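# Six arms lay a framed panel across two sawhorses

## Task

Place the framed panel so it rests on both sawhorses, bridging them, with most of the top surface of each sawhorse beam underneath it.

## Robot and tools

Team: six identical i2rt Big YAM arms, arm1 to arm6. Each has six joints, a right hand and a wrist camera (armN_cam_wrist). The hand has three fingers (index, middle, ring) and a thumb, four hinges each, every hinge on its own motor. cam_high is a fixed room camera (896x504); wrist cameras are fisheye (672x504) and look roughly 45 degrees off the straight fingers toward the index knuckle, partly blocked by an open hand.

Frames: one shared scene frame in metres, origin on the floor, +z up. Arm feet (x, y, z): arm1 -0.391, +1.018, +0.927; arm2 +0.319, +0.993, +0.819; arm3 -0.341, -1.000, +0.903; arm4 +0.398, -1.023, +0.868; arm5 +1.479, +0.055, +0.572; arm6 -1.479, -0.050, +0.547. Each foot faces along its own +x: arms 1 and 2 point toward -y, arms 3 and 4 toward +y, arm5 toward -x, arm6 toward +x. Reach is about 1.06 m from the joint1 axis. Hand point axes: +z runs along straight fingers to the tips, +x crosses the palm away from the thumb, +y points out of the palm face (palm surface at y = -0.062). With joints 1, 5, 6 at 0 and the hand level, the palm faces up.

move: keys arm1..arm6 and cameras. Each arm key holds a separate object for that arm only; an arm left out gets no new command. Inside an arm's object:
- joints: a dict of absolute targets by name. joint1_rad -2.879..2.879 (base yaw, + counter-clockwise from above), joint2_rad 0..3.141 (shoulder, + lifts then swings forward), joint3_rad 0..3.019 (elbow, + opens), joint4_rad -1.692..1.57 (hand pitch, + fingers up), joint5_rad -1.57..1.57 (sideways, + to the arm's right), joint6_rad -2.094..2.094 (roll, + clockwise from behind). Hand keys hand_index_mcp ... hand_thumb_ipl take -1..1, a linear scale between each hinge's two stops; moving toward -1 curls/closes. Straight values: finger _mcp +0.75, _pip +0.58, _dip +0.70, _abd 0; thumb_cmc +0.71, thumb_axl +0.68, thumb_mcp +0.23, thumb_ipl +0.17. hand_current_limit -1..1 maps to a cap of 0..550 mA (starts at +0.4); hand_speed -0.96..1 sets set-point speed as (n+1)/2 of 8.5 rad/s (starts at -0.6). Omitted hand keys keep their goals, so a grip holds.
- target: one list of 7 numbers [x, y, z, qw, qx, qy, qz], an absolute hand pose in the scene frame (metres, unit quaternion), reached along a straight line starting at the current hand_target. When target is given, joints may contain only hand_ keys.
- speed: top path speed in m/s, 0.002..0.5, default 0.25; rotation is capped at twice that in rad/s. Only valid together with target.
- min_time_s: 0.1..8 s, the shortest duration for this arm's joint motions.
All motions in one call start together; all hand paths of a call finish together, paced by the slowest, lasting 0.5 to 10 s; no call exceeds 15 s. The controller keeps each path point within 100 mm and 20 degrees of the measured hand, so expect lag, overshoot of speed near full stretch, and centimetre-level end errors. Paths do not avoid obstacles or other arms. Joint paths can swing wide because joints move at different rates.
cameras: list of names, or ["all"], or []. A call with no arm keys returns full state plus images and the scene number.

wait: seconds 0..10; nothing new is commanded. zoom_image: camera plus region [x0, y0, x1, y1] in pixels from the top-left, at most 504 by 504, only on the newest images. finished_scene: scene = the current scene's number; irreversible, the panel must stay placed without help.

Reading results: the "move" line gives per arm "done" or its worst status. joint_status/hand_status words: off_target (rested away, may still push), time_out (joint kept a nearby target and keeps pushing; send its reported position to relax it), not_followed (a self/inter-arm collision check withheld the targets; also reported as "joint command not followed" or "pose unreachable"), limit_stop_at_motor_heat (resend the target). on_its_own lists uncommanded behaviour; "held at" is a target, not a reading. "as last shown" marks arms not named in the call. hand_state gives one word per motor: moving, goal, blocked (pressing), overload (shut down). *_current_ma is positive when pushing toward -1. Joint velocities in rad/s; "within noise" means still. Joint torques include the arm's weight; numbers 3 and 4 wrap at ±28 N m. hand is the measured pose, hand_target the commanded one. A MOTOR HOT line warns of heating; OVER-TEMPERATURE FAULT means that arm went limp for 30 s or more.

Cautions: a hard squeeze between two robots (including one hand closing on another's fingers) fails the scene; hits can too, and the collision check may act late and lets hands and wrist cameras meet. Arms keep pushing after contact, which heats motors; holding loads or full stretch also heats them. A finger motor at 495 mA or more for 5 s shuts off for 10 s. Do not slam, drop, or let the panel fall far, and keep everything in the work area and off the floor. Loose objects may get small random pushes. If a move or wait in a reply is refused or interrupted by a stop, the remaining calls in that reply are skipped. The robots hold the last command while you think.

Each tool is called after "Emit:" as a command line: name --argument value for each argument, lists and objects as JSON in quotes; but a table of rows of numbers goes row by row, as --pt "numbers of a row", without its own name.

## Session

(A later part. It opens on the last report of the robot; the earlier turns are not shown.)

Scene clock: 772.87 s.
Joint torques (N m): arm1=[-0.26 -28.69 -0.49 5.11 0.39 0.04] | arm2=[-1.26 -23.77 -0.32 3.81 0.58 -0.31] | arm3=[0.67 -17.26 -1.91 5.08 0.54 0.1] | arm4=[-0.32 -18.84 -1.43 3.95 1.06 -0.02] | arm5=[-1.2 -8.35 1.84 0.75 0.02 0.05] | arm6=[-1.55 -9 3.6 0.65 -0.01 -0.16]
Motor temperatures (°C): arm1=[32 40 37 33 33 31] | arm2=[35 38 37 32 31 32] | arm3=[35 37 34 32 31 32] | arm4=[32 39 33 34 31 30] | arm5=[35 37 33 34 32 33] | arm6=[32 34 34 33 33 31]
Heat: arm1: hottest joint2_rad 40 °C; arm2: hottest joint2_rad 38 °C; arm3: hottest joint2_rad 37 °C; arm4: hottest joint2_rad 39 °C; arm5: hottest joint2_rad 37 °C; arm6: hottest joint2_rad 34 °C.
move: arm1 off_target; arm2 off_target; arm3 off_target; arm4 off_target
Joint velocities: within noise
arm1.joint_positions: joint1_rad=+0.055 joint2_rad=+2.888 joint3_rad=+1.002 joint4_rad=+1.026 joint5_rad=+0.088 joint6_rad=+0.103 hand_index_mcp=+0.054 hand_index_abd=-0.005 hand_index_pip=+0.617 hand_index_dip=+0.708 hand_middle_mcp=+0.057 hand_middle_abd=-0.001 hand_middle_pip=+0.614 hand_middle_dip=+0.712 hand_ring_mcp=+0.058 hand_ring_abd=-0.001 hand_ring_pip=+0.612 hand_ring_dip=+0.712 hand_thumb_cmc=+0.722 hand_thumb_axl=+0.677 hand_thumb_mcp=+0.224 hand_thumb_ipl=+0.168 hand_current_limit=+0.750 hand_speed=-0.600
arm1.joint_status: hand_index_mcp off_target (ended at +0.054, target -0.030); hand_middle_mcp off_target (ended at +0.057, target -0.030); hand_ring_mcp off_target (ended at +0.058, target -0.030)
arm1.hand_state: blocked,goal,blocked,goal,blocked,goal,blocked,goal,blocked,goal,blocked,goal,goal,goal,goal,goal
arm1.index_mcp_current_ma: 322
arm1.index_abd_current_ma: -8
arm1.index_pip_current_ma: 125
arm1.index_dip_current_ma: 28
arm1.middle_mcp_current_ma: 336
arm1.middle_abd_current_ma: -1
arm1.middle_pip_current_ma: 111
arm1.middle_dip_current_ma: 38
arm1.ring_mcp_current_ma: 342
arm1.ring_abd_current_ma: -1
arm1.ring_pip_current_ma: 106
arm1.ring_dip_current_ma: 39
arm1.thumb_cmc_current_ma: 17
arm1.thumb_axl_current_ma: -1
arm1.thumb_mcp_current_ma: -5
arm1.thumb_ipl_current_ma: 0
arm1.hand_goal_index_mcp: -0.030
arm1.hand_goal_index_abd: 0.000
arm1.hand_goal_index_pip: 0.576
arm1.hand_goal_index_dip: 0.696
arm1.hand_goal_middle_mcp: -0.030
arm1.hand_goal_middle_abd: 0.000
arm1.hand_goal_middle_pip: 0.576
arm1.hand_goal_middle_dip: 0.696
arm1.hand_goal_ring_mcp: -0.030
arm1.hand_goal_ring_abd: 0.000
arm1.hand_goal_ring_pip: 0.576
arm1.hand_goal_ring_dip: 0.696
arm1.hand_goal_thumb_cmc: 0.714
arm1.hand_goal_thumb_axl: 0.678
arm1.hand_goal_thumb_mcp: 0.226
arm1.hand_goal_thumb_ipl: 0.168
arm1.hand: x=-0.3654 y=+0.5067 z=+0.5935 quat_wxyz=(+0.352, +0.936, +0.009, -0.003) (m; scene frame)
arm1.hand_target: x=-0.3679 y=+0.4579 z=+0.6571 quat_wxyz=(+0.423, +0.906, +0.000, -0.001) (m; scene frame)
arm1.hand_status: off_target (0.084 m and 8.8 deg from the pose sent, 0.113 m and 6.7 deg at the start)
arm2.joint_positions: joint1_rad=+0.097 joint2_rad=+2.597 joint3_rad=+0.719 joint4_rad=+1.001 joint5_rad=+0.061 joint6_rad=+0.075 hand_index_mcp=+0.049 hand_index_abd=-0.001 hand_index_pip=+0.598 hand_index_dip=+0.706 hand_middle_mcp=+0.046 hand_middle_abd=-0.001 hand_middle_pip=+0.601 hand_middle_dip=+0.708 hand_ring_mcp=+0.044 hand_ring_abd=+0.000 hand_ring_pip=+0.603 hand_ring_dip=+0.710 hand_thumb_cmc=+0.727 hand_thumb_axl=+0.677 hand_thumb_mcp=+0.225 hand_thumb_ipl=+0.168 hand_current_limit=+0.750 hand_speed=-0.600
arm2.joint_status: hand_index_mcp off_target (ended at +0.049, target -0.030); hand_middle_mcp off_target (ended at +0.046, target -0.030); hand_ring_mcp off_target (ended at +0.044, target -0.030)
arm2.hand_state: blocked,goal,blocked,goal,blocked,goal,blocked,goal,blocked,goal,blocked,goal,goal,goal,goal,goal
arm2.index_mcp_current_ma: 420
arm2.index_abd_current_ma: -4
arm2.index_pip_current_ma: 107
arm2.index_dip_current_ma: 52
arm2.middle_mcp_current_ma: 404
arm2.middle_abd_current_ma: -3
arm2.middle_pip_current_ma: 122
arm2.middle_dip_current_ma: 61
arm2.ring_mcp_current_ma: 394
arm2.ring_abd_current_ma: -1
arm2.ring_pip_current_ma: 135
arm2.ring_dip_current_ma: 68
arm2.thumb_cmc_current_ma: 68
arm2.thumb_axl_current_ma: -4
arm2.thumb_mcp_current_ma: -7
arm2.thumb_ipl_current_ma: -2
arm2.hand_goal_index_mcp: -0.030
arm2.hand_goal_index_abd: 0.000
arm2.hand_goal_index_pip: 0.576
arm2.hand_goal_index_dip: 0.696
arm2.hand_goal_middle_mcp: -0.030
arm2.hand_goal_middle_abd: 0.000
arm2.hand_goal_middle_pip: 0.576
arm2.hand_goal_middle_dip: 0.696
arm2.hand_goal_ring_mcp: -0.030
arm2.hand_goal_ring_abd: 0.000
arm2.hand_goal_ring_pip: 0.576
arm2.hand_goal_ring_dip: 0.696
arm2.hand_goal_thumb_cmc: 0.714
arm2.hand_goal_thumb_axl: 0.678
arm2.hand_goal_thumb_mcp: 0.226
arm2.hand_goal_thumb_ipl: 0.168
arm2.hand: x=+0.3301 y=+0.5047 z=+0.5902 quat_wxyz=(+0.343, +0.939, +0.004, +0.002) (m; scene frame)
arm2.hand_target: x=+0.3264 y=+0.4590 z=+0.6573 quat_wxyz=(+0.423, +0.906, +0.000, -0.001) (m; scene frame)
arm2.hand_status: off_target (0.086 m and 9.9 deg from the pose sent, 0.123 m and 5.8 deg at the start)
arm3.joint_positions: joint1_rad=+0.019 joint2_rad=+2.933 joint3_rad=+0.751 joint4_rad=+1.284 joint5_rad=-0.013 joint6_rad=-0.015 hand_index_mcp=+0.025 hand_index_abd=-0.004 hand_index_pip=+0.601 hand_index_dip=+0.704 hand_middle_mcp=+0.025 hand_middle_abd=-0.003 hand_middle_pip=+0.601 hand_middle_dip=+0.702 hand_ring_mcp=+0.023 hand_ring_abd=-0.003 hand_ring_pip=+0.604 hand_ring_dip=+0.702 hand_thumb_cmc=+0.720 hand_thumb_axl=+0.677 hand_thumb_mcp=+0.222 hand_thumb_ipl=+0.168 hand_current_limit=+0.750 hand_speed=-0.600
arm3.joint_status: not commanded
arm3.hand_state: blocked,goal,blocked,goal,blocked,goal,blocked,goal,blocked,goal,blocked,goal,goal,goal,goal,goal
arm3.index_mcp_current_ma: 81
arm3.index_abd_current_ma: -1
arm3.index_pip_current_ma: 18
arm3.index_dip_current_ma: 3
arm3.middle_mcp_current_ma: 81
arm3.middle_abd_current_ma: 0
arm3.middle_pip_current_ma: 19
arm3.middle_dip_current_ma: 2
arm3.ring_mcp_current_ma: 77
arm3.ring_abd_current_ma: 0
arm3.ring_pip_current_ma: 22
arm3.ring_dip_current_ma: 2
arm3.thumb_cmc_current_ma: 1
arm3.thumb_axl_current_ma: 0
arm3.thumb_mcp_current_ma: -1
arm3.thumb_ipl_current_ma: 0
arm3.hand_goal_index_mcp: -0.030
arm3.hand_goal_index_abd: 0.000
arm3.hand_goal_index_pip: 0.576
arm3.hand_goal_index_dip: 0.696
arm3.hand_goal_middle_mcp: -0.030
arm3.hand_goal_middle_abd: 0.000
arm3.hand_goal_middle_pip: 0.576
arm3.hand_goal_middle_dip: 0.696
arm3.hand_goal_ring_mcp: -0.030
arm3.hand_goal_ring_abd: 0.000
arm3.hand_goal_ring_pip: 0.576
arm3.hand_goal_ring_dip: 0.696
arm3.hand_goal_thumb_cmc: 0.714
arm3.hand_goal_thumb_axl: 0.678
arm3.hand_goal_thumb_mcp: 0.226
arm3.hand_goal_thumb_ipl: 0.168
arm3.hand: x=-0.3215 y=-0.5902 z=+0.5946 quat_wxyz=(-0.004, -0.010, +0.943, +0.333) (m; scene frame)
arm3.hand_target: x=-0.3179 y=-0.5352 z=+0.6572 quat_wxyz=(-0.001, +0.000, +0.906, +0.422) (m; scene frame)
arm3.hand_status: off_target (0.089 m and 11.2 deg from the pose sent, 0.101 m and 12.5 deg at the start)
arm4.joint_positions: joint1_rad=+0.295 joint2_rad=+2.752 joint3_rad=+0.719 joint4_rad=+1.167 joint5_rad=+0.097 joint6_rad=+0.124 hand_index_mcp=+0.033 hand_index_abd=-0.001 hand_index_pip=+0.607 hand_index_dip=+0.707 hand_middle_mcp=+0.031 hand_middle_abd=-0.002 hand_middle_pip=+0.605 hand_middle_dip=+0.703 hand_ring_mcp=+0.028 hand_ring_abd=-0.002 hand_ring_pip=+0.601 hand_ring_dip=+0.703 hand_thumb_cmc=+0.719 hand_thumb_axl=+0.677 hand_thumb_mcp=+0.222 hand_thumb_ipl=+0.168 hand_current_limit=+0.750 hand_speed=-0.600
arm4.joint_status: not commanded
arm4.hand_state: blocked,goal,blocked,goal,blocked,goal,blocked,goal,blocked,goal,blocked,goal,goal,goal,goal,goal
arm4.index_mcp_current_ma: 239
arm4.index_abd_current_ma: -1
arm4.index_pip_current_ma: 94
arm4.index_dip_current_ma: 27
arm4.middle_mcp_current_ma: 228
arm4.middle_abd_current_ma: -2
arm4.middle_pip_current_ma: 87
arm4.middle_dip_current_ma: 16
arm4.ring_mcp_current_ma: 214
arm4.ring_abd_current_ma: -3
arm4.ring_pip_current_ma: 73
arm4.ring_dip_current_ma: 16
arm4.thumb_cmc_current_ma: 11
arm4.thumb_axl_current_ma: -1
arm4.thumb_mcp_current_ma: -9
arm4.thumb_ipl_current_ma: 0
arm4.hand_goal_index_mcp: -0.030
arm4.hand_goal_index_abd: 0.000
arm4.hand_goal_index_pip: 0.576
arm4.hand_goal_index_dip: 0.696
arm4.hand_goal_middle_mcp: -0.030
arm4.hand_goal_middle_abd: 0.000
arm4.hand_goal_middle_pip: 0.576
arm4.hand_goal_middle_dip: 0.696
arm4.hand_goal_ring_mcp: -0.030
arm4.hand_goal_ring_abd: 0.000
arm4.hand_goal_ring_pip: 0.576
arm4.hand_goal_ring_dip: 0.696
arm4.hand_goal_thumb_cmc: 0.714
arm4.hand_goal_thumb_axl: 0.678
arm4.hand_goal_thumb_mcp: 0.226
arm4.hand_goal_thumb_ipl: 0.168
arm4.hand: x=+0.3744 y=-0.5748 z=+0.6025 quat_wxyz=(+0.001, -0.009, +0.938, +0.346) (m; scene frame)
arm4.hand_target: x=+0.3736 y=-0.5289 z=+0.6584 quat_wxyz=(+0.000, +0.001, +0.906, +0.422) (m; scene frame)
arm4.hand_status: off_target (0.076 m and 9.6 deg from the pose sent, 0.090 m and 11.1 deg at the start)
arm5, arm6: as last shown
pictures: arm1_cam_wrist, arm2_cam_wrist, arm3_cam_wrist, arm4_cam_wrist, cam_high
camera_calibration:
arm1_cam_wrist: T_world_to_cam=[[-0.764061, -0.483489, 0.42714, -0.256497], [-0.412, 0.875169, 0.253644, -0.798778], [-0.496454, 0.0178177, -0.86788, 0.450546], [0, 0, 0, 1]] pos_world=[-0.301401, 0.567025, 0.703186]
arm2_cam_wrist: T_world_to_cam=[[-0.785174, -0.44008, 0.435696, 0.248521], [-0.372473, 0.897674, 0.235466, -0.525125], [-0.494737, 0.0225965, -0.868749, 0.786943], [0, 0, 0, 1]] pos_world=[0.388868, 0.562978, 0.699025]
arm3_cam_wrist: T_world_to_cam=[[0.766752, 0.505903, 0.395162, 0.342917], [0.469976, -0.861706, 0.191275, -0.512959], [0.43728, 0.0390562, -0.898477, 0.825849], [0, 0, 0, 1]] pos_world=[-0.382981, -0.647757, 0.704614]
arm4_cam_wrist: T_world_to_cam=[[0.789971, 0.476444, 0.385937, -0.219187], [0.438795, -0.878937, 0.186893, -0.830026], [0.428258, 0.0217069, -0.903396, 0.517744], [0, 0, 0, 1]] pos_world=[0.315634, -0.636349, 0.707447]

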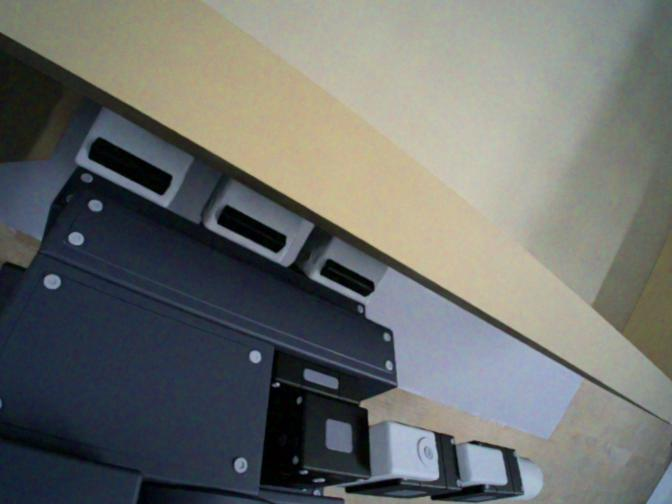

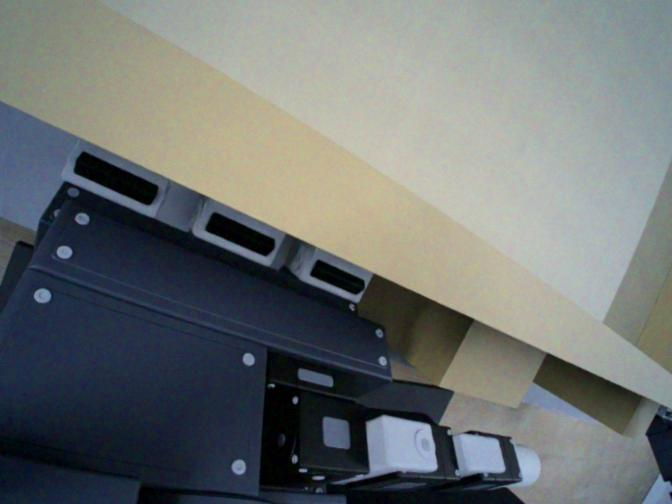

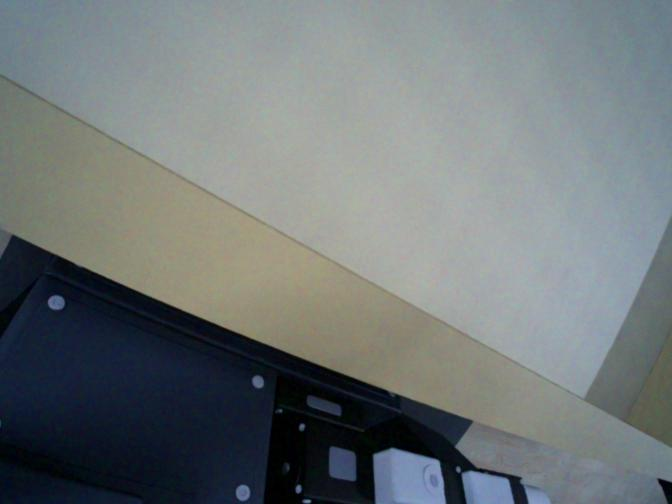

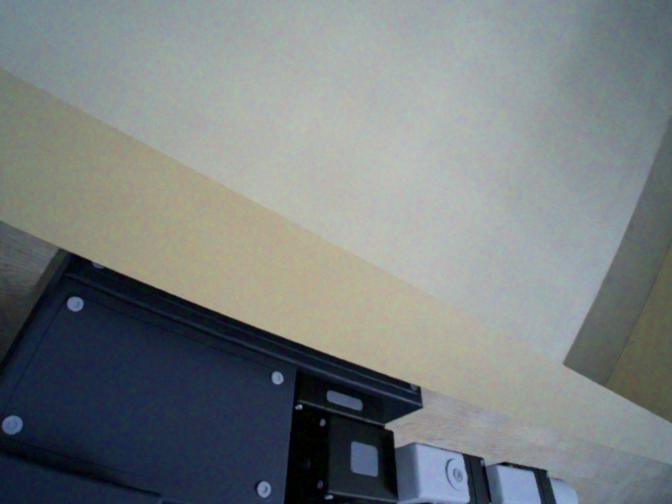

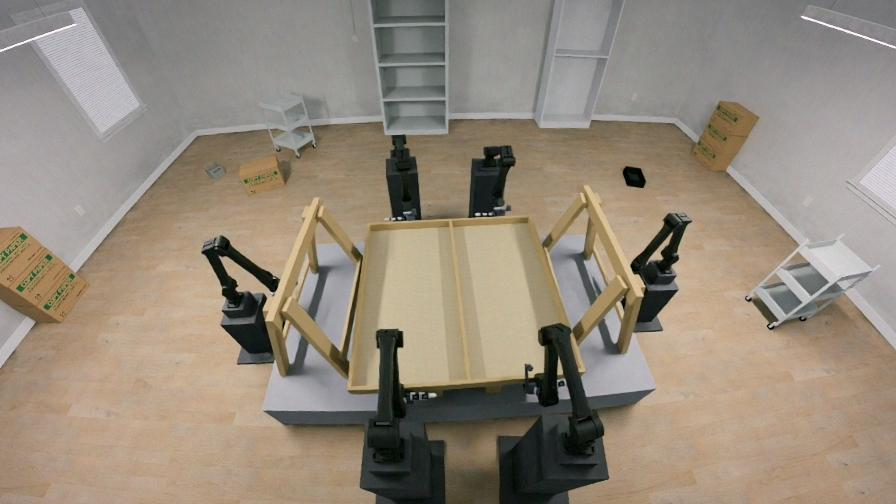

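Emit:
move --arm1 '{"target": [-0.367, 0.453, 0.75, 0.4305, 0.9026, 0, 0], "speed": 0.08}' --arm2 '{"target": [0.327, 0.453, 0.75, 0.4305, 0.9026, 0, 0], "speed": 0.08}' --arm3 '{"target": [-0.3175, -0.53, 0.75, 0, 0, 0.9026, 0.4305], "speed": 0.08}' --arm4 '{"target": [0.373, -0.525, 0.745, 0, 0, 0.9026, 0.4305], "speed": 0.08}' --cameras '["arm1_cam_wrist", "arm2_cam_wrist", "arm3_cam_wrist", "cam_high"]'

Scene clock: 785.80 s.
Joint torques (N m): arm1=[-0.09 -29.33 -0.47 5.49 0.5 0.07] | arm2=[-0.91 -24.64 0.87 3.95 0.8 -0.24] | arm3=[0.97 -18.37 -2.73 5.22 0.58 0.06] | arm4=[-0.03 -18.73 -1.61 4.07 1.01 -0.06] | arm5=[-1.2 -8.35 1.84 0.75 0.02 0.05] | arm6=[-1.55 -9.05 3.59 0.65 -0.02 -0.16]
Motor temperatures (°C): arm1=[32 42 37 33 33 31] | arm2=[35 39 37 32 31 32] | arm3=[35 37 34 33 31 32] | arm4=[32 39 33 34 31 30] | arm5=[35 37 33 34 32 33] | arm6=[32 34 33 33 33 31]
Heat: arm1: hottest joint2_rad 42 °C; arm2: hottest joint2_rad 39 °C; arm3: hottest joint2_rad 37 °C; arm4: hottest joint2_rad 39 °C; arm5: hottest joint2_rad 37 °C; arm6: hottest joint2_rad 34 °C.
move: arm1 off_target; arm2 off_target; arm3 off_target; arm4 off_target
Joint velocities: within noise
arm1.joint_positions: joint1_rad=+0.055 joint2_rad=+2.724 joint3_rad=+0.829 joint4_rad=+1.017 joint5_rad=+0.088 joint6_rad=+0.100 hand_index_mcp=+0.056 hand_index_abd=-0.005 hand_index_pip=+0.589 hand_index_dip=+0.700 hand_middle_mcp=+0.055 hand_middle_abd=-0.001 hand_middle_pip=+0.590 hand_middle_dip=+0.700 hand_ring_mcp=+0.054 hand_ring_abd=-0.001 hand_ring_pip=+0.590 hand_ring_dip=+0.700 hand_thumb_cmc=+0.722 hand_thumb_axl=+0.677 hand_thumb_mcp=+0.224 hand_thumb_ipl=+0.168 hand_current_limit=+0.750 hand_speed=-0.600
arm1.joint_status: not commanded
arm1.hand_state: blocked,goal,goal,goal,blocked,goal,goal,goal,blocked,goal,goal,goal,goal,goal,goal,goal
arm1.index_mcp_current_ma: 331
arm1.index_abd_current_ma: -7
arm1.index_pip_current_ma: 31
arm1.index_dip_current_ma: 6
arm1.middle_mcp_current_ma: 329
arm1.middle_abd_current_ma: -1
arm1.middle_pip_current_ma: 31
arm1.middle_dip_current_ma: 6
arm1.ring_mcp_current_ma: 322
arm1.ring_abd_current_ma: -1
arm1.ring_pip_current_ma: 33
arm1.ring_dip_current_ma: 8
arm1.thumb_cmc_current_ma: 17
arm1.thumb_axl_current_ma: -1
arm1.thumb_mcp_current_ma: -5
arm1.thumb_ipl_current_ma: 0
arm1.hand_goal_index_mcp: -0.030
arm1.hand_goal_index_abd: 0.000
arm1.hand_goal_index_pip: 0.576
arm1.hand_goal_index_dip: 0.696
arm1.hand_goal_middle_mcp: -0.030
arm1.hand_goal_middle_abd: 0.000
arm1.hand_goal_middle_pip: 0.576
arm1.hand_goal_middle_dip: 0.696
arm1.hand_goal_ring_mcp: -0.030
arm1.hand_goal_ring_abd: 0.000
arm1.hand_goal_ring_pip: 0.576
arm1.hand_goal_ring_dip: 0.696
arm1.hand_goal_thumb_cmc: 0.714
arm1.hand_goal_thumb_axl: 0.678
arm1.hand_goal_thumb_mcp: 0.226
arm1.hand_goal_thumb_ipl: 0.168
arm1.hand: x=-0.3671 y=+0.5223 z=+0.6528 quat_wxyz=(+0.343, +0.939, +0.011, -0.005) (m; scene frame)
arm1.hand_target: x=-0.3680 y=+0.4689 z=+0.7299 quat_wxyz=(+0.430, +0.903, +0.000, -0.001) (m; scene frame)
arm1.hand_status: off_target (0.119 m and 10.9 deg from the pose sent, 0.165 m and 9.8 deg at the start; pose on its path clipped on 86 of 94 steps)
arm2.joint_positions: joint1_rad=+0.097 joint2_rad=+2.398 joint3_rad=+0.575 joint4_rad=+0.924 joint5_rad=+0.060 joint6_rad=+0.077 hand_index_mcp=+0.051 hand_index_abd=-0.001 hand_index_pip=+0.584 hand_index_dip=+0.700 hand_middle_mcp=+0.042 hand_middle_abd=-0.001 hand_middle_pip=+0.583 hand_middle_dip=+0.699 hand_ring_mcp=+0.035 hand_ring_abd=+0.000 hand_ring_pip=+0.584 hand_ring_dip=+0.700 hand_thumb_cmc=+0.727 hand_thumb_axl=+0.677 hand_thumb_mcp=+0.225 hand_thumb_ipl=+0.168 hand_current_limit=+0.750 hand_speed=-0.600
arm2.joint_status: not commanded
arm2.hand_state: blocked,goal,goal,goal,blocked,goal,goal,goal,blocked,goal,goal,goal,goal,goal,goal,goal
arm2.index_mcp_current_ma: 429
arm2.index_abd_current_ma: -4
arm2.index_pip_current_ma: 41
arm2.index_dip_current_ma: 18
arm2.middle_mcp_current_ma: 386
arm2.middle_abd_current_ma: -3
arm2.middle_pip_current_ma: 35
arm2.middle_dip_current_ma: 17
arm2.ring_mcp_current_ma: 348
arm2.ring_abd_current_ma: -1
arm2.ring_pip_current_ma: 38
arm2.ring_dip_current_ma: 19
arm2.thumb_cmc_current_ma: 68
arm2.thumb_axl_current_ma: -4
arm2.thumb_mcp_current_ma: -8
arm2.thumb_ipl_current_ma: -2
arm2.hand_goal_index_mcp: -0.030
arm2.hand_goal_index_abd: 0.000
arm2.hand_goal_index_pip: 0.576
arm2.hand_goal_index_dip: 0.696
arm2.hand_goal_middle_mcp: -0.030
arm2.hand_goal_middle_abd: 0.000
arm2.hand_goal_middle_pip: 0.576
arm2.hand_goal_middle_dip: 0.696
arm2.hand_goal_ring_mcp: -0.030
arm2.hand_goal_ring_abd: 0.000
arm2.hand_goal_ring_pip: 0.576
arm2.hand_goal_ring_dip: 0.696
arm2.hand_goal_thumb_cmc: 0.714
arm2.hand_goal_thumb_axl: 0.678
arm2.hand_goal_thumb_mcp: 0.226
arm2.hand_goal_thumb_ipl: 0.168
arm2.hand: x=+0.3281 y=+0.5219 z=+0.6480 quat_wxyz=(+0.333, +0.943, +0.003, +0.002) (m; scene frame)
arm2.hand_target: x=+0.3265 y=+0.4719 z=+0.7271 quat_wxyz=(+0.430, +0.903, -0.001, -0.001) (m; scene frame)
arm2.hand_status: off_target (0.123 m and 12.1 deg from the pose sent, 0.168 m and 10.9 deg at the start; pose on its path clipped on 87 of 94 steps)
arm3.joint_positions: joint1_rad=+0.019 joint2_rad=+2.677 joint3_rad=+0.586 joint4_rad=+1.222 joint5_rad=-0.014 joint6_rad=-0.014 hand_index_mcp=+0.059 hand_index_abd=-0.007 hand_index_pip=+0.610 hand_index_dip=+0.708 hand_middle_mcp=+0.058 hand_middle_abd=-0.006 hand_middle_pip=+0.612 hand_middle_dip=+0.707 hand_ring_mcp=+0.057 hand_ring_abd=-0.006 hand_ring_pip=+0.613 hand_ring_dip=+0.707 hand_thumb_cmc=+0.720 hand_thumb_axl=+0.677 hand_thumb_mcp=+0.222 hand_thumb_ipl=+0.168 hand_current_limit=+0.750 hand_speed=-0.600
arm3.joint_status: not commanded
arm3.hand_state: blocked,goal,blocked,goal,blocked,goal,blocked,goal,blocked,goal,blocked,goal,goal,goal,goal,goal
arm3.index_mcp_current_ma: 184
arm3.index_abd_current_ma: -2
arm3.index_pip_current_ma: 32
arm3.index_dip_current_ma: 5
arm3.middle_mcp_current_ma: 182
arm3.middle_abd_current_ma: -1
arm3.middle_pip_current_ma: 35
arm3.middle_dip_current_ma: 5
arm3.ring_mcp_current_ma: 178
arm3.ring_abd_current_ma: -1
arm3.ring_pip_current_ma: 37
arm3.ring_dip_current_ma: 4
arm3.thumb_cmc_current_ma: 1
arm3.thumb_axl_current_ma: 0
arm3.thumb_mcp_current_ma: -1
arm3.thumb_ipl_current_ma: 0
arm3.hand_goal_index_mcp: -0.030
arm3.hand_goal_index_abd: 0.000
arm3.hand_goal_index_pip: 0.576
arm3.hand_goal_index_dip: 0.696
arm3.hand_goal_middle_mcp: -0.030
arm3.hand_goal_middle_abd: 0.000
arm3.hand_goal_middle_pip: 0.576
arm3.hand_goal_middle_dip: 0.696
arm3.hand_goal_ring_mcp: -0.030
arm3.hand_goal_ring_abd: 0.000
arm3.hand_goal_ring_pip: 0.576
arm3.hand_goal_ring_dip: 0.696
arm3.hand_goal_thumb_cmc: 0.714
arm3.hand_goal_thumb_axl: 0.678
arm3.hand_goal_thumb_mcp: 0.226
arm3.hand_goal_thumb_ipl: 0.168
arm3.hand: x=-0.3220 y=-0.5729 z=+0.6793 quat_wxyz=(-0.004, -0.010, +0.938, +0.346) (m; scene frame)
arm3.hand_target: x=-0.3177 y=-0.5339 z=+0.7451 quat_wxyz=(-0.001, +0.000, +0.903, +0.430) (m; scene frame)
arm3.hand_status: off_target (0.083 m and 10.5 deg from the pose sent, 0.167 m and 12.1 deg at the start; pose on its path clipped on 17 of 94 steps)
arm4.joint_positions: joint1_rad=+0.288 joint2_rad=+2.485 joint3_rad=+0.584 joint4_rad=+1.067 joint5_rad=+0.097 joint6_rad=+0.121 hand_index_mcp=+0.071 hand_index_abd=-0.001 hand_index_pip=+0.612 hand_index_dip=+0.710 hand_middle_mcp=+0.065 hand_middle_abd=-0.002 hand_middle_pip=+0.617 hand_middle_dip=+0.711 hand_ring_mcp=+0.061 hand_ring_abd=-0.002 hand_ring_pip=+0.618 hand_ring_dip=+0.710 hand_thumb_cmc=+0.719 hand_thumb_axl=+0.677 hand_thumb_mcp=+0.222 hand_thumb_ipl=+0.168 hand_current_limit=+0.750 hand_speed=-0.600
arm4.joint_status: not commanded
arm4.hand_state: blocked,goal,blocked,goal,blocked,goal,blocked,goal,blocked,goal,blocked,goal,goal,goal,goal,goal
arm4.index_mcp_current_ma: 422
arm4.index_abd_current_ma: -1
arm4.index_pip_current_ma: 111
arm4.index_dip_current_ma: 35
arm4.middle_mcp_current_ma: 391
arm4.middle_abd_current_ma: -2
arm4.middle_pip_current_ma: 132
arm4.middle_dip_current_ma: 39
arm4.ring_mcp_current_ma: 368
arm4.ring_abd_current_ma: -3
arm4.ring_pip_current_ma: 133
arm4.ring_dip_current_ma: 34
arm4.thumb_cmc_current_ma: 11
arm4.thumb_axl_current_ma: -1
arm4.thumb_mcp_current_ma: -9
arm4.thumb_ipl_current_ma: 0
arm4.hand_goal_index_mcp: -0.030
arm4.hand_goal_index_abd: 0.000
arm4.hand_goal_index_pip: 0.576
arm4.hand_goal_index_dip: 0.696
arm4.hand_goal_middle_mcp: -0.030
arm4.hand_goal_middle_abd: 0.000
arm4.hand_goal_middle_pip: 0.576
arm4.hand_goal_middle_dip: 0.696
arm4.hand_goal_ring_mcp: -0.030
arm4.hand_goal_ring_abd: 0.000
arm4.hand_goal_ring_pip: 0.576
arm4.hand_goal_ring_dip: 0.696
arm4.hand_goal_thumb_cmc: 0.714
arm4.hand_goal_thumb_axl: 0.678
arm4.hand_goal_thumb_mcp: 0.226
arm4.hand_goal_thumb_ipl: 0.168
arm4.hand: x=+0.3733 y=-0.5587 z=+0.6865 quat_wxyz=(+0.001, -0.007, +0.933, +0.360) (m; scene frame)
arm4.hand_target: x=+0.3735 y=-0.5275 z=+0.7422 quat_wxyz=(+0.000, +0.001, +0.903, +0.430) (m; scene frame)
arm4.hand_status: off_target (0.068 m and 8.8 deg from the pose sent, 0.151 m and 10.6 deg at the start)
arm5, arm6: as last shown
pictures: arm1_cam_wrist, arm2_cam_wrist, arm3_cam_wrist, cam_high
camera_calibration:
arm1_cam_wrist: T_world_to_cam=[[-0.760882, -0.492813, 0.42213, -0.266265], [-0.412291, 0.869513, 0.271961, -0.837246], [-0.501074, 0.0328898, -0.864779, 0.489344], [0, 0, 0, 1]] pos_world=[-0.302587, 0.580683, 0.763271]
arm2_cam_wrist: T_world_to_cam=[[-0.78583, -0.447974, 0.426369, 0.239733], [-0.370967, 0.893064, 0.254599, -0.565348], [-0.494828, 0.0419026, -0.86798, 0.825143], [0, 0, 0, 1]] pos_world=[0.386968, 0.57771, 0.75793]
arm3_cam_wrist: T_world_to_cam=[[0.766826, 0.495015, 0.40858, 0.285721], [0.470882, -0.866441, 0.165982, -0.499404], [0.436174, 0.065114, -0.897503, 0.915334], [0, 0, 0, 1]] pos_world=[-0.383183, -0.633741, 0.787667]

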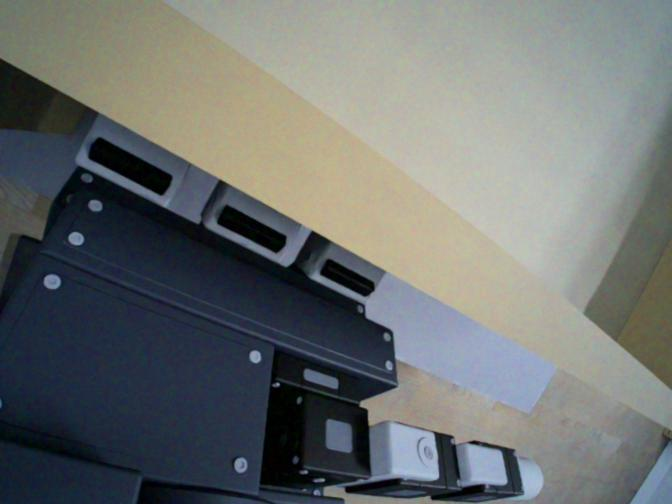

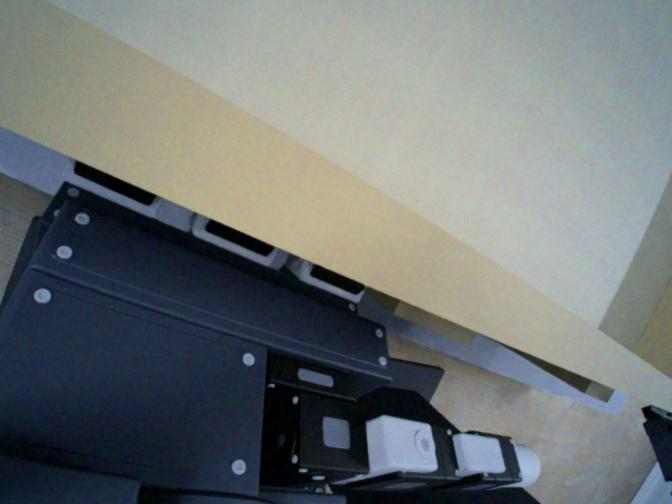

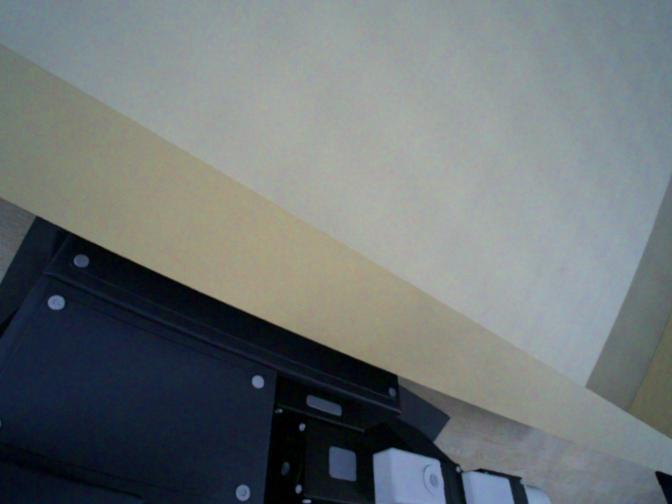

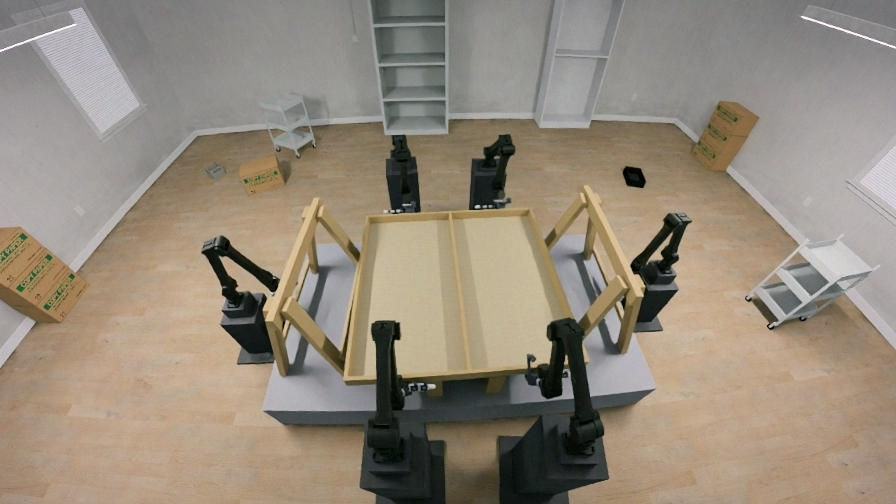

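Emit:
move --arm1 '{"target": [-0.367, 0.462, 0.86, 0.4384, 0.8988, 0, 0], "speed": 0.08}' --arm2 '{"target": [0.327, 0.464, 0.86, 0.4384, 0.8988, 0, 0], "speed": 0.08}' --arm3 '{"target": [-0.3175, -0.535, 0.84, 0, 0, 0.9026, 0.4305], "speed": 0.08}' --arm4 '{"target": [0.373, -0.53, 0.83, 0, 0, 0.9026, 0.4305], "speed": 0.08}' --cameras '["arm1_cam_wrist", "arm2_cam_wrist", "arm3_cam_wrist", "cam_high"]'

Scene clock: 797.10 s.
Joint torques (N m): arm1=[0.03 -29.16 1.76 5.63 0.41 0.1] | arm2=[-1.03 -22.42 4.97 4.04 0.79 -0.32] | arm3=[0.91 -16.21 -0.54 4.82 0.72 0.04] | arm4=[0.03 -17.03 0.94 3.58 0.92 -0.06] | arm5=[-1.2 -8.35 1.84 0.73 0.02 0.05] | arm6=[-1.55 -9 3.6 0.66 -0.01 -0.16]
Motor temperatures (°C): arm1=[32 43 37 34 33 31] | arm2=[35 39 37 32 32 32] | arm3=[35 37 34 33 31 32] | arm4=[32 39 33 34 32 30] | arm5=[35 37 33 34 32 33] | arm6=[32 34 33 33 33 31]
Heat: arm1: hottest joint2_rad 43 °C; arm2: hottest joint2_rad 39 °C; arm3: hottest joint2_rad 37 °C; arm4: hottest joint2_rad 39 °C; arm5: hottest joint2_rad 37 °C; arm6: hottest joint2_rad 34 °C.
move: arm1 off_target; arm2 off_target; arm3 off_target; arm4 off_target
Joint velocities: within noise
arm1.joint_positions: joint1_rad=+0.051 joint2_rad=+2.369 joint3_rad=+0.623 joint4_rad=+0.866 joint5_rad=+0.091 joint6_rad=+0.095 hand_index_mcp=+0.060 hand_index_abd=-0.005 hand_index_pip=+0.591 hand_index_dip=+0.702 hand_middle_mcp=+0.060 hand_middle_abd=-0.001 hand_middle_pip=+0.591 hand_middle_dip=+0.702 hand_ring_mcp=+0.060 hand_ring_abd=-0.001 hand_ring_pip=+0.591 hand_ring_dip=+0.702 hand_thumb_cmc=+0.722 hand_thumb_axl=+0.677 hand_thumb_mcp=+0.224 hand_thumb_ipl=+0.168 hand_current_limit=+0.750 hand_speed=-0.600
arm1.joint_status: not commanded
arm1.hand_state: blocked,goal,goal,goal,blocked,goal,goal,goal,blocked,goal,goal,goal,goal,goal,goal,goal
arm1.index_mcp_current_ma: 352
arm1.index_abd_current_ma: -7
arm1.index_pip_current_ma: 35
arm1.index_dip_current_ma: 12
arm1.middle_mcp_current_ma: 353
arm1.middle_abd_current_ma: -1
arm1.middle_pip_current_ma: 35
arm1.middle_dip_current_ma: 12
arm1.ring_mcp_current_ma: 351
arm1.ring_abd_current_ma: -1
arm1.ring_pip_current_ma: 36
arm1.ring_dip_current_ma: 12
arm1.thumb_cmc_current_ma: 17
arm1.thumb_axl_current_ma: -1
arm1.thumb_mcp_current_ma: -5
arm1.thumb_ipl_current_ma: 0
arm1.hand_goal_index_mcp: -0.030
arm1.hand_goal_index_abd: 0.000
arm1.hand_goal_index_pip: 0.576
arm1.hand_goal_index_dip: 0.696
arm1.hand_goal_middle_mcp: -0.030
arm1.hand_goal_middle_abd: 0.000
arm1.hand_goal_middle_pip: 0.576
arm1.hand_goal_middle_dip: 0.696
arm1.hand_goal_ring_mcp: -0.030
arm1.hand_goal_ring_abd: 0.000
arm1.hand_goal_ring_pip: 0.576
arm1.hand_goal_ring_dip: 0.696
arm1.hand_goal_thumb_cmc: 0.714
arm1.hand_goal_thumb_axl: 0.678
arm1.hand_goal_thumb_mcp: 0.226
arm1.hand_goal_thumb_ipl: 0.168
arm1.hand: x=-0.3675 y=+0.5227 z=+0.7627 quat_wxyz=(+0.343, +0.939, +0.011, -0.007) (m; scene frame)
arm1.hand_target: x=-0.3682 y=+0.4752 z=+0.8439 quat_wxyz=(+0.438, +0.899, +0.000, -0.001) (m; scene frame)
arm1.hand_status: off_target (0.115 m and 12.0 deg from the pose sent, 0.216 m and 11.9 deg at the start; pose on its path clipped on 98 of 101 steps)
arm2.joint_positions: joint1_rad=+0.097 joint2_rad=+1.956 joint3_rad=+0.449 joint4_rad=+0.614 joint5_rad=+0.063 joint6_rad=+0.075 hand_index_mcp=+0.051 hand_index_abd=-0.001 hand_index_pip=+0.585 hand_index_dip=+0.700 hand_middle_mcp=+0.046 hand_middle_abd=-0.001 hand_middle_pip=+0.585 hand_middle_dip=+0.700 hand_ring_mcp=+0.044 hand_ring_abd=+0.000 hand_ring_pip=+0.589 hand_ring_dip=+0.700 hand_thumb_cmc=+0.727 hand_thumb_axl=+0.677 hand_thumb_mcp=+0.225 hand_thumb_ipl=+0.168 hand_current_limit=+0.750 hand_speed=-0.600
arm2.joint_status: not commanded
arm2.hand_state: blocked,goal,goal,goal,blocked,goal,goal,goal,blocked,goal,goal,goal,goal,goal,goal,goal
arm2.index_mcp_current_ma: 429
arm2.index_abd_current_ma: -4
arm2.index_pip_current_ma: 43
arm2.index_dip_current_ma: 18
arm2.middle_mcp_current_ma: 404
arm2.middle_abd_current_ma: -3
arm2.middle_pip_current_ma: 45
arm2.middle_dip_current_ma: 19
arm2.ring_mcp_current_ma: 393
arm2.ring_abd_current_ma: -1
arm2.ring_pip_current_ma: 62
arm2.ring_dip_current_ma: 21
arm2.thumb_cmc_current_ma: 68
arm2.thumb_axl_current_ma: -4
arm2.thumb_mcp_current_ma: -8
arm2.thumb_ipl_current_ma: -2
arm2.hand_goal_index_mcp: -0.030
arm2.hand_goal_index_abd: 0.000
arm2.hand_goal_index_pip: 0.576
arm2.hand_goal_index_dip: 0.696
arm2.hand_goal_middle_mcp: -0.030
arm2.hand_goal_middle_abd: 0.000
arm2.hand_goal_middle_pip: 0.576
arm2.hand_goal_middle_dip: 0.696
arm2.hand_goal_ring_mcp: -0.030
arm2.hand_goal_ring_abd: 0.000
arm2.hand_goal_ring_pip: 0.576
arm2.hand_goal_ring_dip: 0.696
arm2.hand_goal_thumb_cmc: 0.714
arm2.hand_goal_thumb_axl: 0.678
arm2.hand_goal_thumb_mcp: 0.226
arm2.hand_goal_thumb_ipl: 0.168
arm2.hand: x=+0.3279 y=+0.5214 z=+0.7569 quat_wxyz=(+0.336, +0.942, +0.004, +0.000) (m; scene frame)
arm2.hand_target: x=+0.3264 y=+0.4784 z=+0.8408 quat_wxyz=(+0.438, +0.899, -0.001, -0.001) (m; scene frame)
arm2.hand_status: off_target (0.118 m and 12.8 deg from the pose sent, 0.220 m and 13.1 deg at the start; pose on its path clipped on 98 of 101 steps)
arm3.joint_positions: joint1_rad=+0.019 joint2_rad=+2.316 joint3_rad=+0.409 joint4_rad=+1.039 joint5_rad=-0.016 joint6_rad=-0.009 hand_index_mcp=+0.049 hand_index_abd=-0.009 hand_index_pip=+0.610 hand_index_dip=+0.708 hand_middle_mcp=+0.048 hand_middle_abd=-0.009 hand_middle_pip=+0.612 hand_middle_dip=+0.707 hand_ring_mcp=+0.047 hand_ring_abd=-0.009 hand_ring_pip=+0.613 hand_ring_dip=+0.707 hand_thumb_cmc=+0.720 hand_thumb_axl=+0.677 hand_thumb_mcp=+0.222 hand_thumb_ipl=+0.168 hand_current_limit=+0.750 hand_speed=-0.600
arm3.joint_status: not commanded
arm3.hand_state: blocked,goal,blocked,goal,blocked,goal,blocked,goal,blocked,goal,blocked,goal,goal,goal,goal,goal
arm3.index_mcp_current_ma: 151
arm3.index_abd_current_ma: -2
arm3.index_pip_current_ma: 32
arm3.index_dip_current_ma: 5
arm3.middle_mcp_current_ma: 148
arm3.middle_abd_current_ma: -2
arm3.middle_pip_current_ma: 35
arm3.middle_dip_current_ma: 5
arm3.ring_mcp_current_ma: 143
arm3.ring_abd_current_ma: -3
arm3.ring_pip_current_ma: 37
arm3.ring_dip_current_ma: 4
arm3.thumb_cmc_current_ma: 1
arm3.thumb_axl_current_ma: 0
arm3.thumb_mcp_current_ma: -1
arm3.thumb_ipl_current_ma: 0
arm3.hand_goal_index_mcp: -0.030
arm3.hand_goal_index_abd: 0.000
arm3.hand_goal_index_pip: 0.576
arm3.hand_goal_index_dip: 0.696
arm3.hand_goal_middle_mcp: -0.030
arm3.hand_goal_middle_abd: 0.000
arm3.hand_goal_middle_pip: 0.576
arm3.hand_goal_middle_dip: 0.696
arm3.hand_goal_ring_mcp: -0.030
arm3.hand_goal_ring_abd: 0.000
arm3.hand_goal_ring_pip: 0.576
arm3.hand_goal_ring_dip: 0.696
arm3.hand_goal_thumb_cmc: 0.714
arm3.hand_goal_thumb_axl: 0.678
arm3.hand_goal_thumb_mcp: 0.226
arm3.hand_goal_thumb_ipl: 0.168
arm3.hand: x=-0.3220 y=-0.5721 z=+0.7736 quat_wxyz=(-0.006, -0.009, +0.938, +0.346) (m; scene frame)
arm3.hand_target: x=-0.3177 y=-0.5386 z=+0.8362 quat_wxyz=(-0.001, +0.000, +0.903, +0.430) (m; scene frame)
arm3.hand_status: off_target (0.076 m and 10.5 deg from the pose sent, 0.165 m and 10.5 deg at the start)
arm4.joint_positions: joint1_rad=+0.285 joint2_rad=+2.135 joint3_rad=+0.452 joint4_rad=+0.862 joint5_rad=+0.098 joint6_rad=+0.122 hand_index_mcp=+0.070 hand_index_abd=-0.001 hand_index_pip=+0.609 hand_index_dip=+0.710 hand_middle_mcp=+0.061 hand_middle_abd=-0.002 hand_middle_pip=+0.617 hand_middle_dip=+0.711 hand_ring_mcp=+0.056 hand_ring_abd=-0.003 hand_ring_pip=+0.614 hand_ring_dip=+0.710 hand_thumb_cmc=+0.719 hand_thumb_axl=+0.677 hand_thumb_mcp=+0.222 hand_thumb_ipl=+0.168 hand_current_limit=+0.750 hand_speed=-0.600
arm4.joint_status: not commanded
arm4.hand_state: blocked,goal,blocked,goal,blocked,goal,blocked,goal,blocked,goal,blocked,goal,goal,goal,goal,goal
arm4.index_mcp_current_ma: 416
arm4.index_abd_current_ma: -1
arm4.index_pip_current_ma: 101
arm4.index_dip_current_ma: 35
arm4.middle_mcp_current_ma: 368
arm4.middle_abd_current_ma: -3
arm4.middle_pip_current_ma: 130
arm4.middle_dip_current_ma: 39
arm4.ring_mcp_current_ma: 344
arm4.ring_abd_current_ma: -4
arm4.ring_pip_current_ma: 120
arm4.ring_dip_current_ma: 34
arm4.thumb_cmc_current_ma: 11
arm4.thumb_axl_current_ma: -1
arm4.thumb_mcp_current_ma: -9
arm4.thumb_ipl_current_ma: 0
arm4.hand_goal_index_mcp: -0.030
arm4.hand_goal_index_abd: 0.000
arm4.hand_goal_index_pip: 0.576
arm4.hand_goal_index_dip: 0.696
arm4.hand_goal_middle_mcp: -0.030
arm4.hand_goal_middle_abd: 0.000
arm4.hand_goal_middle_pip: 0.576
arm4.hand_goal_middle_dip: 0.696
arm4.hand_goal_ring_mcp: -0.030
arm4.hand_goal_ring_abd: 0.000
arm4.hand_goal_ring_pip: 0.576
arm4.hand_goal_ring_dip: 0.696
arm4.hand_goal_thumb_cmc: 0.714
arm4.hand_goal_thumb_axl: 0.678
arm4.hand_goal_thumb_mcp: 0.226
arm4.hand_goal_thumb_ipl: 0.168
arm4.hand: x=+0.3728 y=-0.5570 z=+0.7777 quat_wxyz=(+0.000, -0.005, +0.930, +0.366) (m; scene frame)
arm4.hand_target: x=+0.3735 y=-0.5319 z=+0.8281 quat_wxyz=(+0.000, +0.001, +0.903, +0.431) (m; scene frame)
arm4.hand_status: off_target (0.059 m and 8.0 deg from the pose sent, 0.146 m and 8.8 deg at the start)
arm5, arm6: as last shown
pictures: arm1_cam_wrist, arm2_cam_wrist, arm3_cam_wrist, cam_high
camera_calibration:
arm1_cam_wrist: T_world_to_cam=[[-0.759293, -0.49241, 0.425449, -0.314888], [-0.409863, 0.86968, 0.27508, -0.869206], [-0.505457, 0.0344905, -0.862162, 0.579816], [0, 0, 0, 1]] pos_world=[-0.302276, 0.580879, 0.872965]
arm2_cam_wrist: T_world_to_cam=[[-0.784265, -0.445895, 0.431401, 0.187462], [-0.370486, 0.894324, 0.250848, -0.590659], [-0.497664, 0.0369032, -0.866585, 0.922056], [0, 0, 0, 1]] pos_world=[0.387063, 0.577802, 0.866334]
arm3_cam_wrist: T_world_to_cam=[[0.770006, 0.493271, 0.40469, 0.24993], [0.469703, -0.867515, 0.163696, -0.513479], [0.431821, 0.0640372, -0.899683, 0.999527], [0, 0, 0, 1]] pos_world=[-0.382882, -0.632741, 0.882168]

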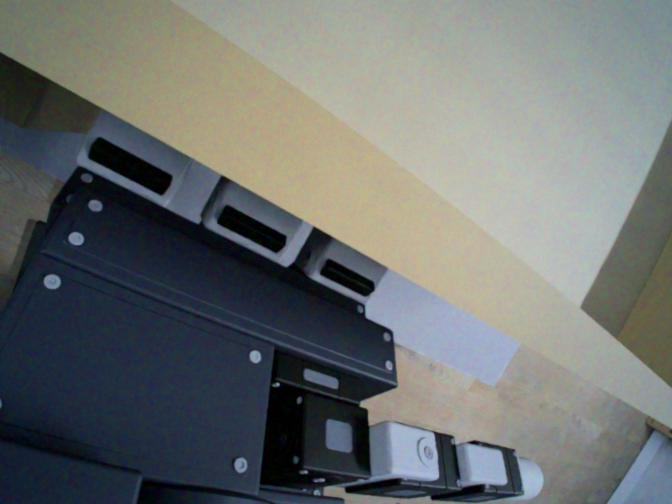

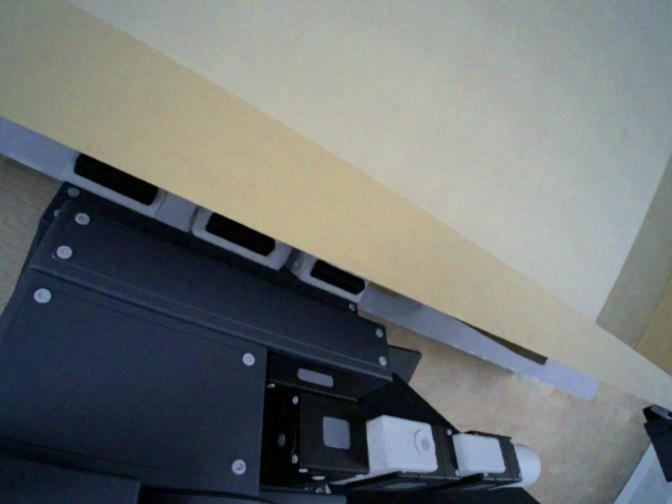

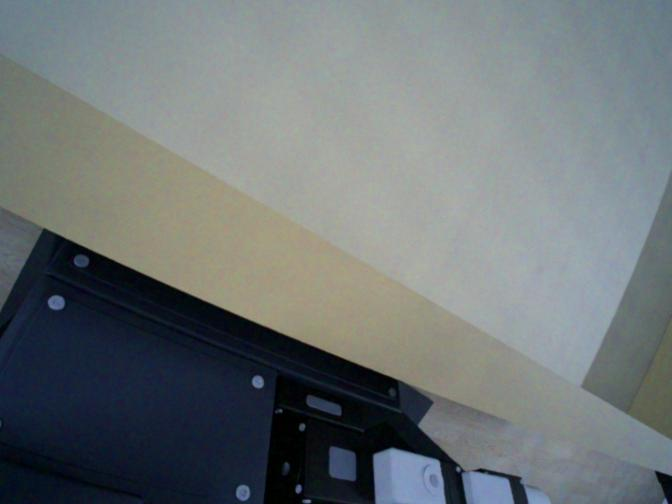

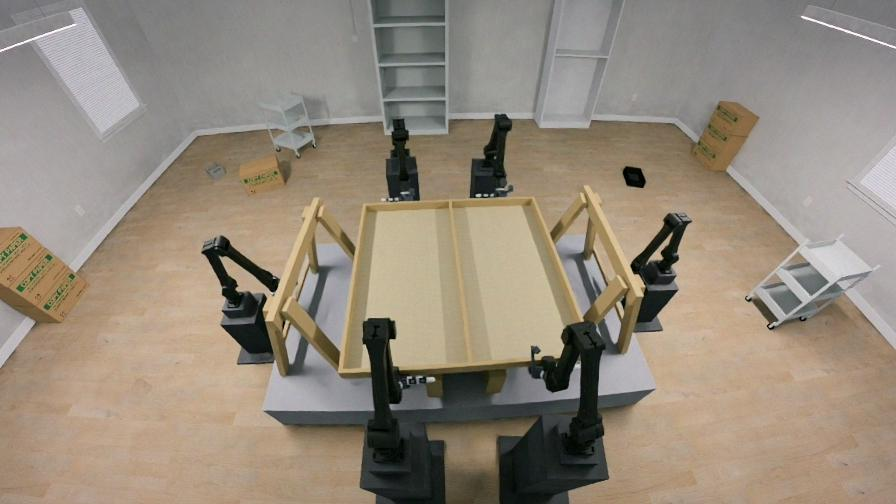

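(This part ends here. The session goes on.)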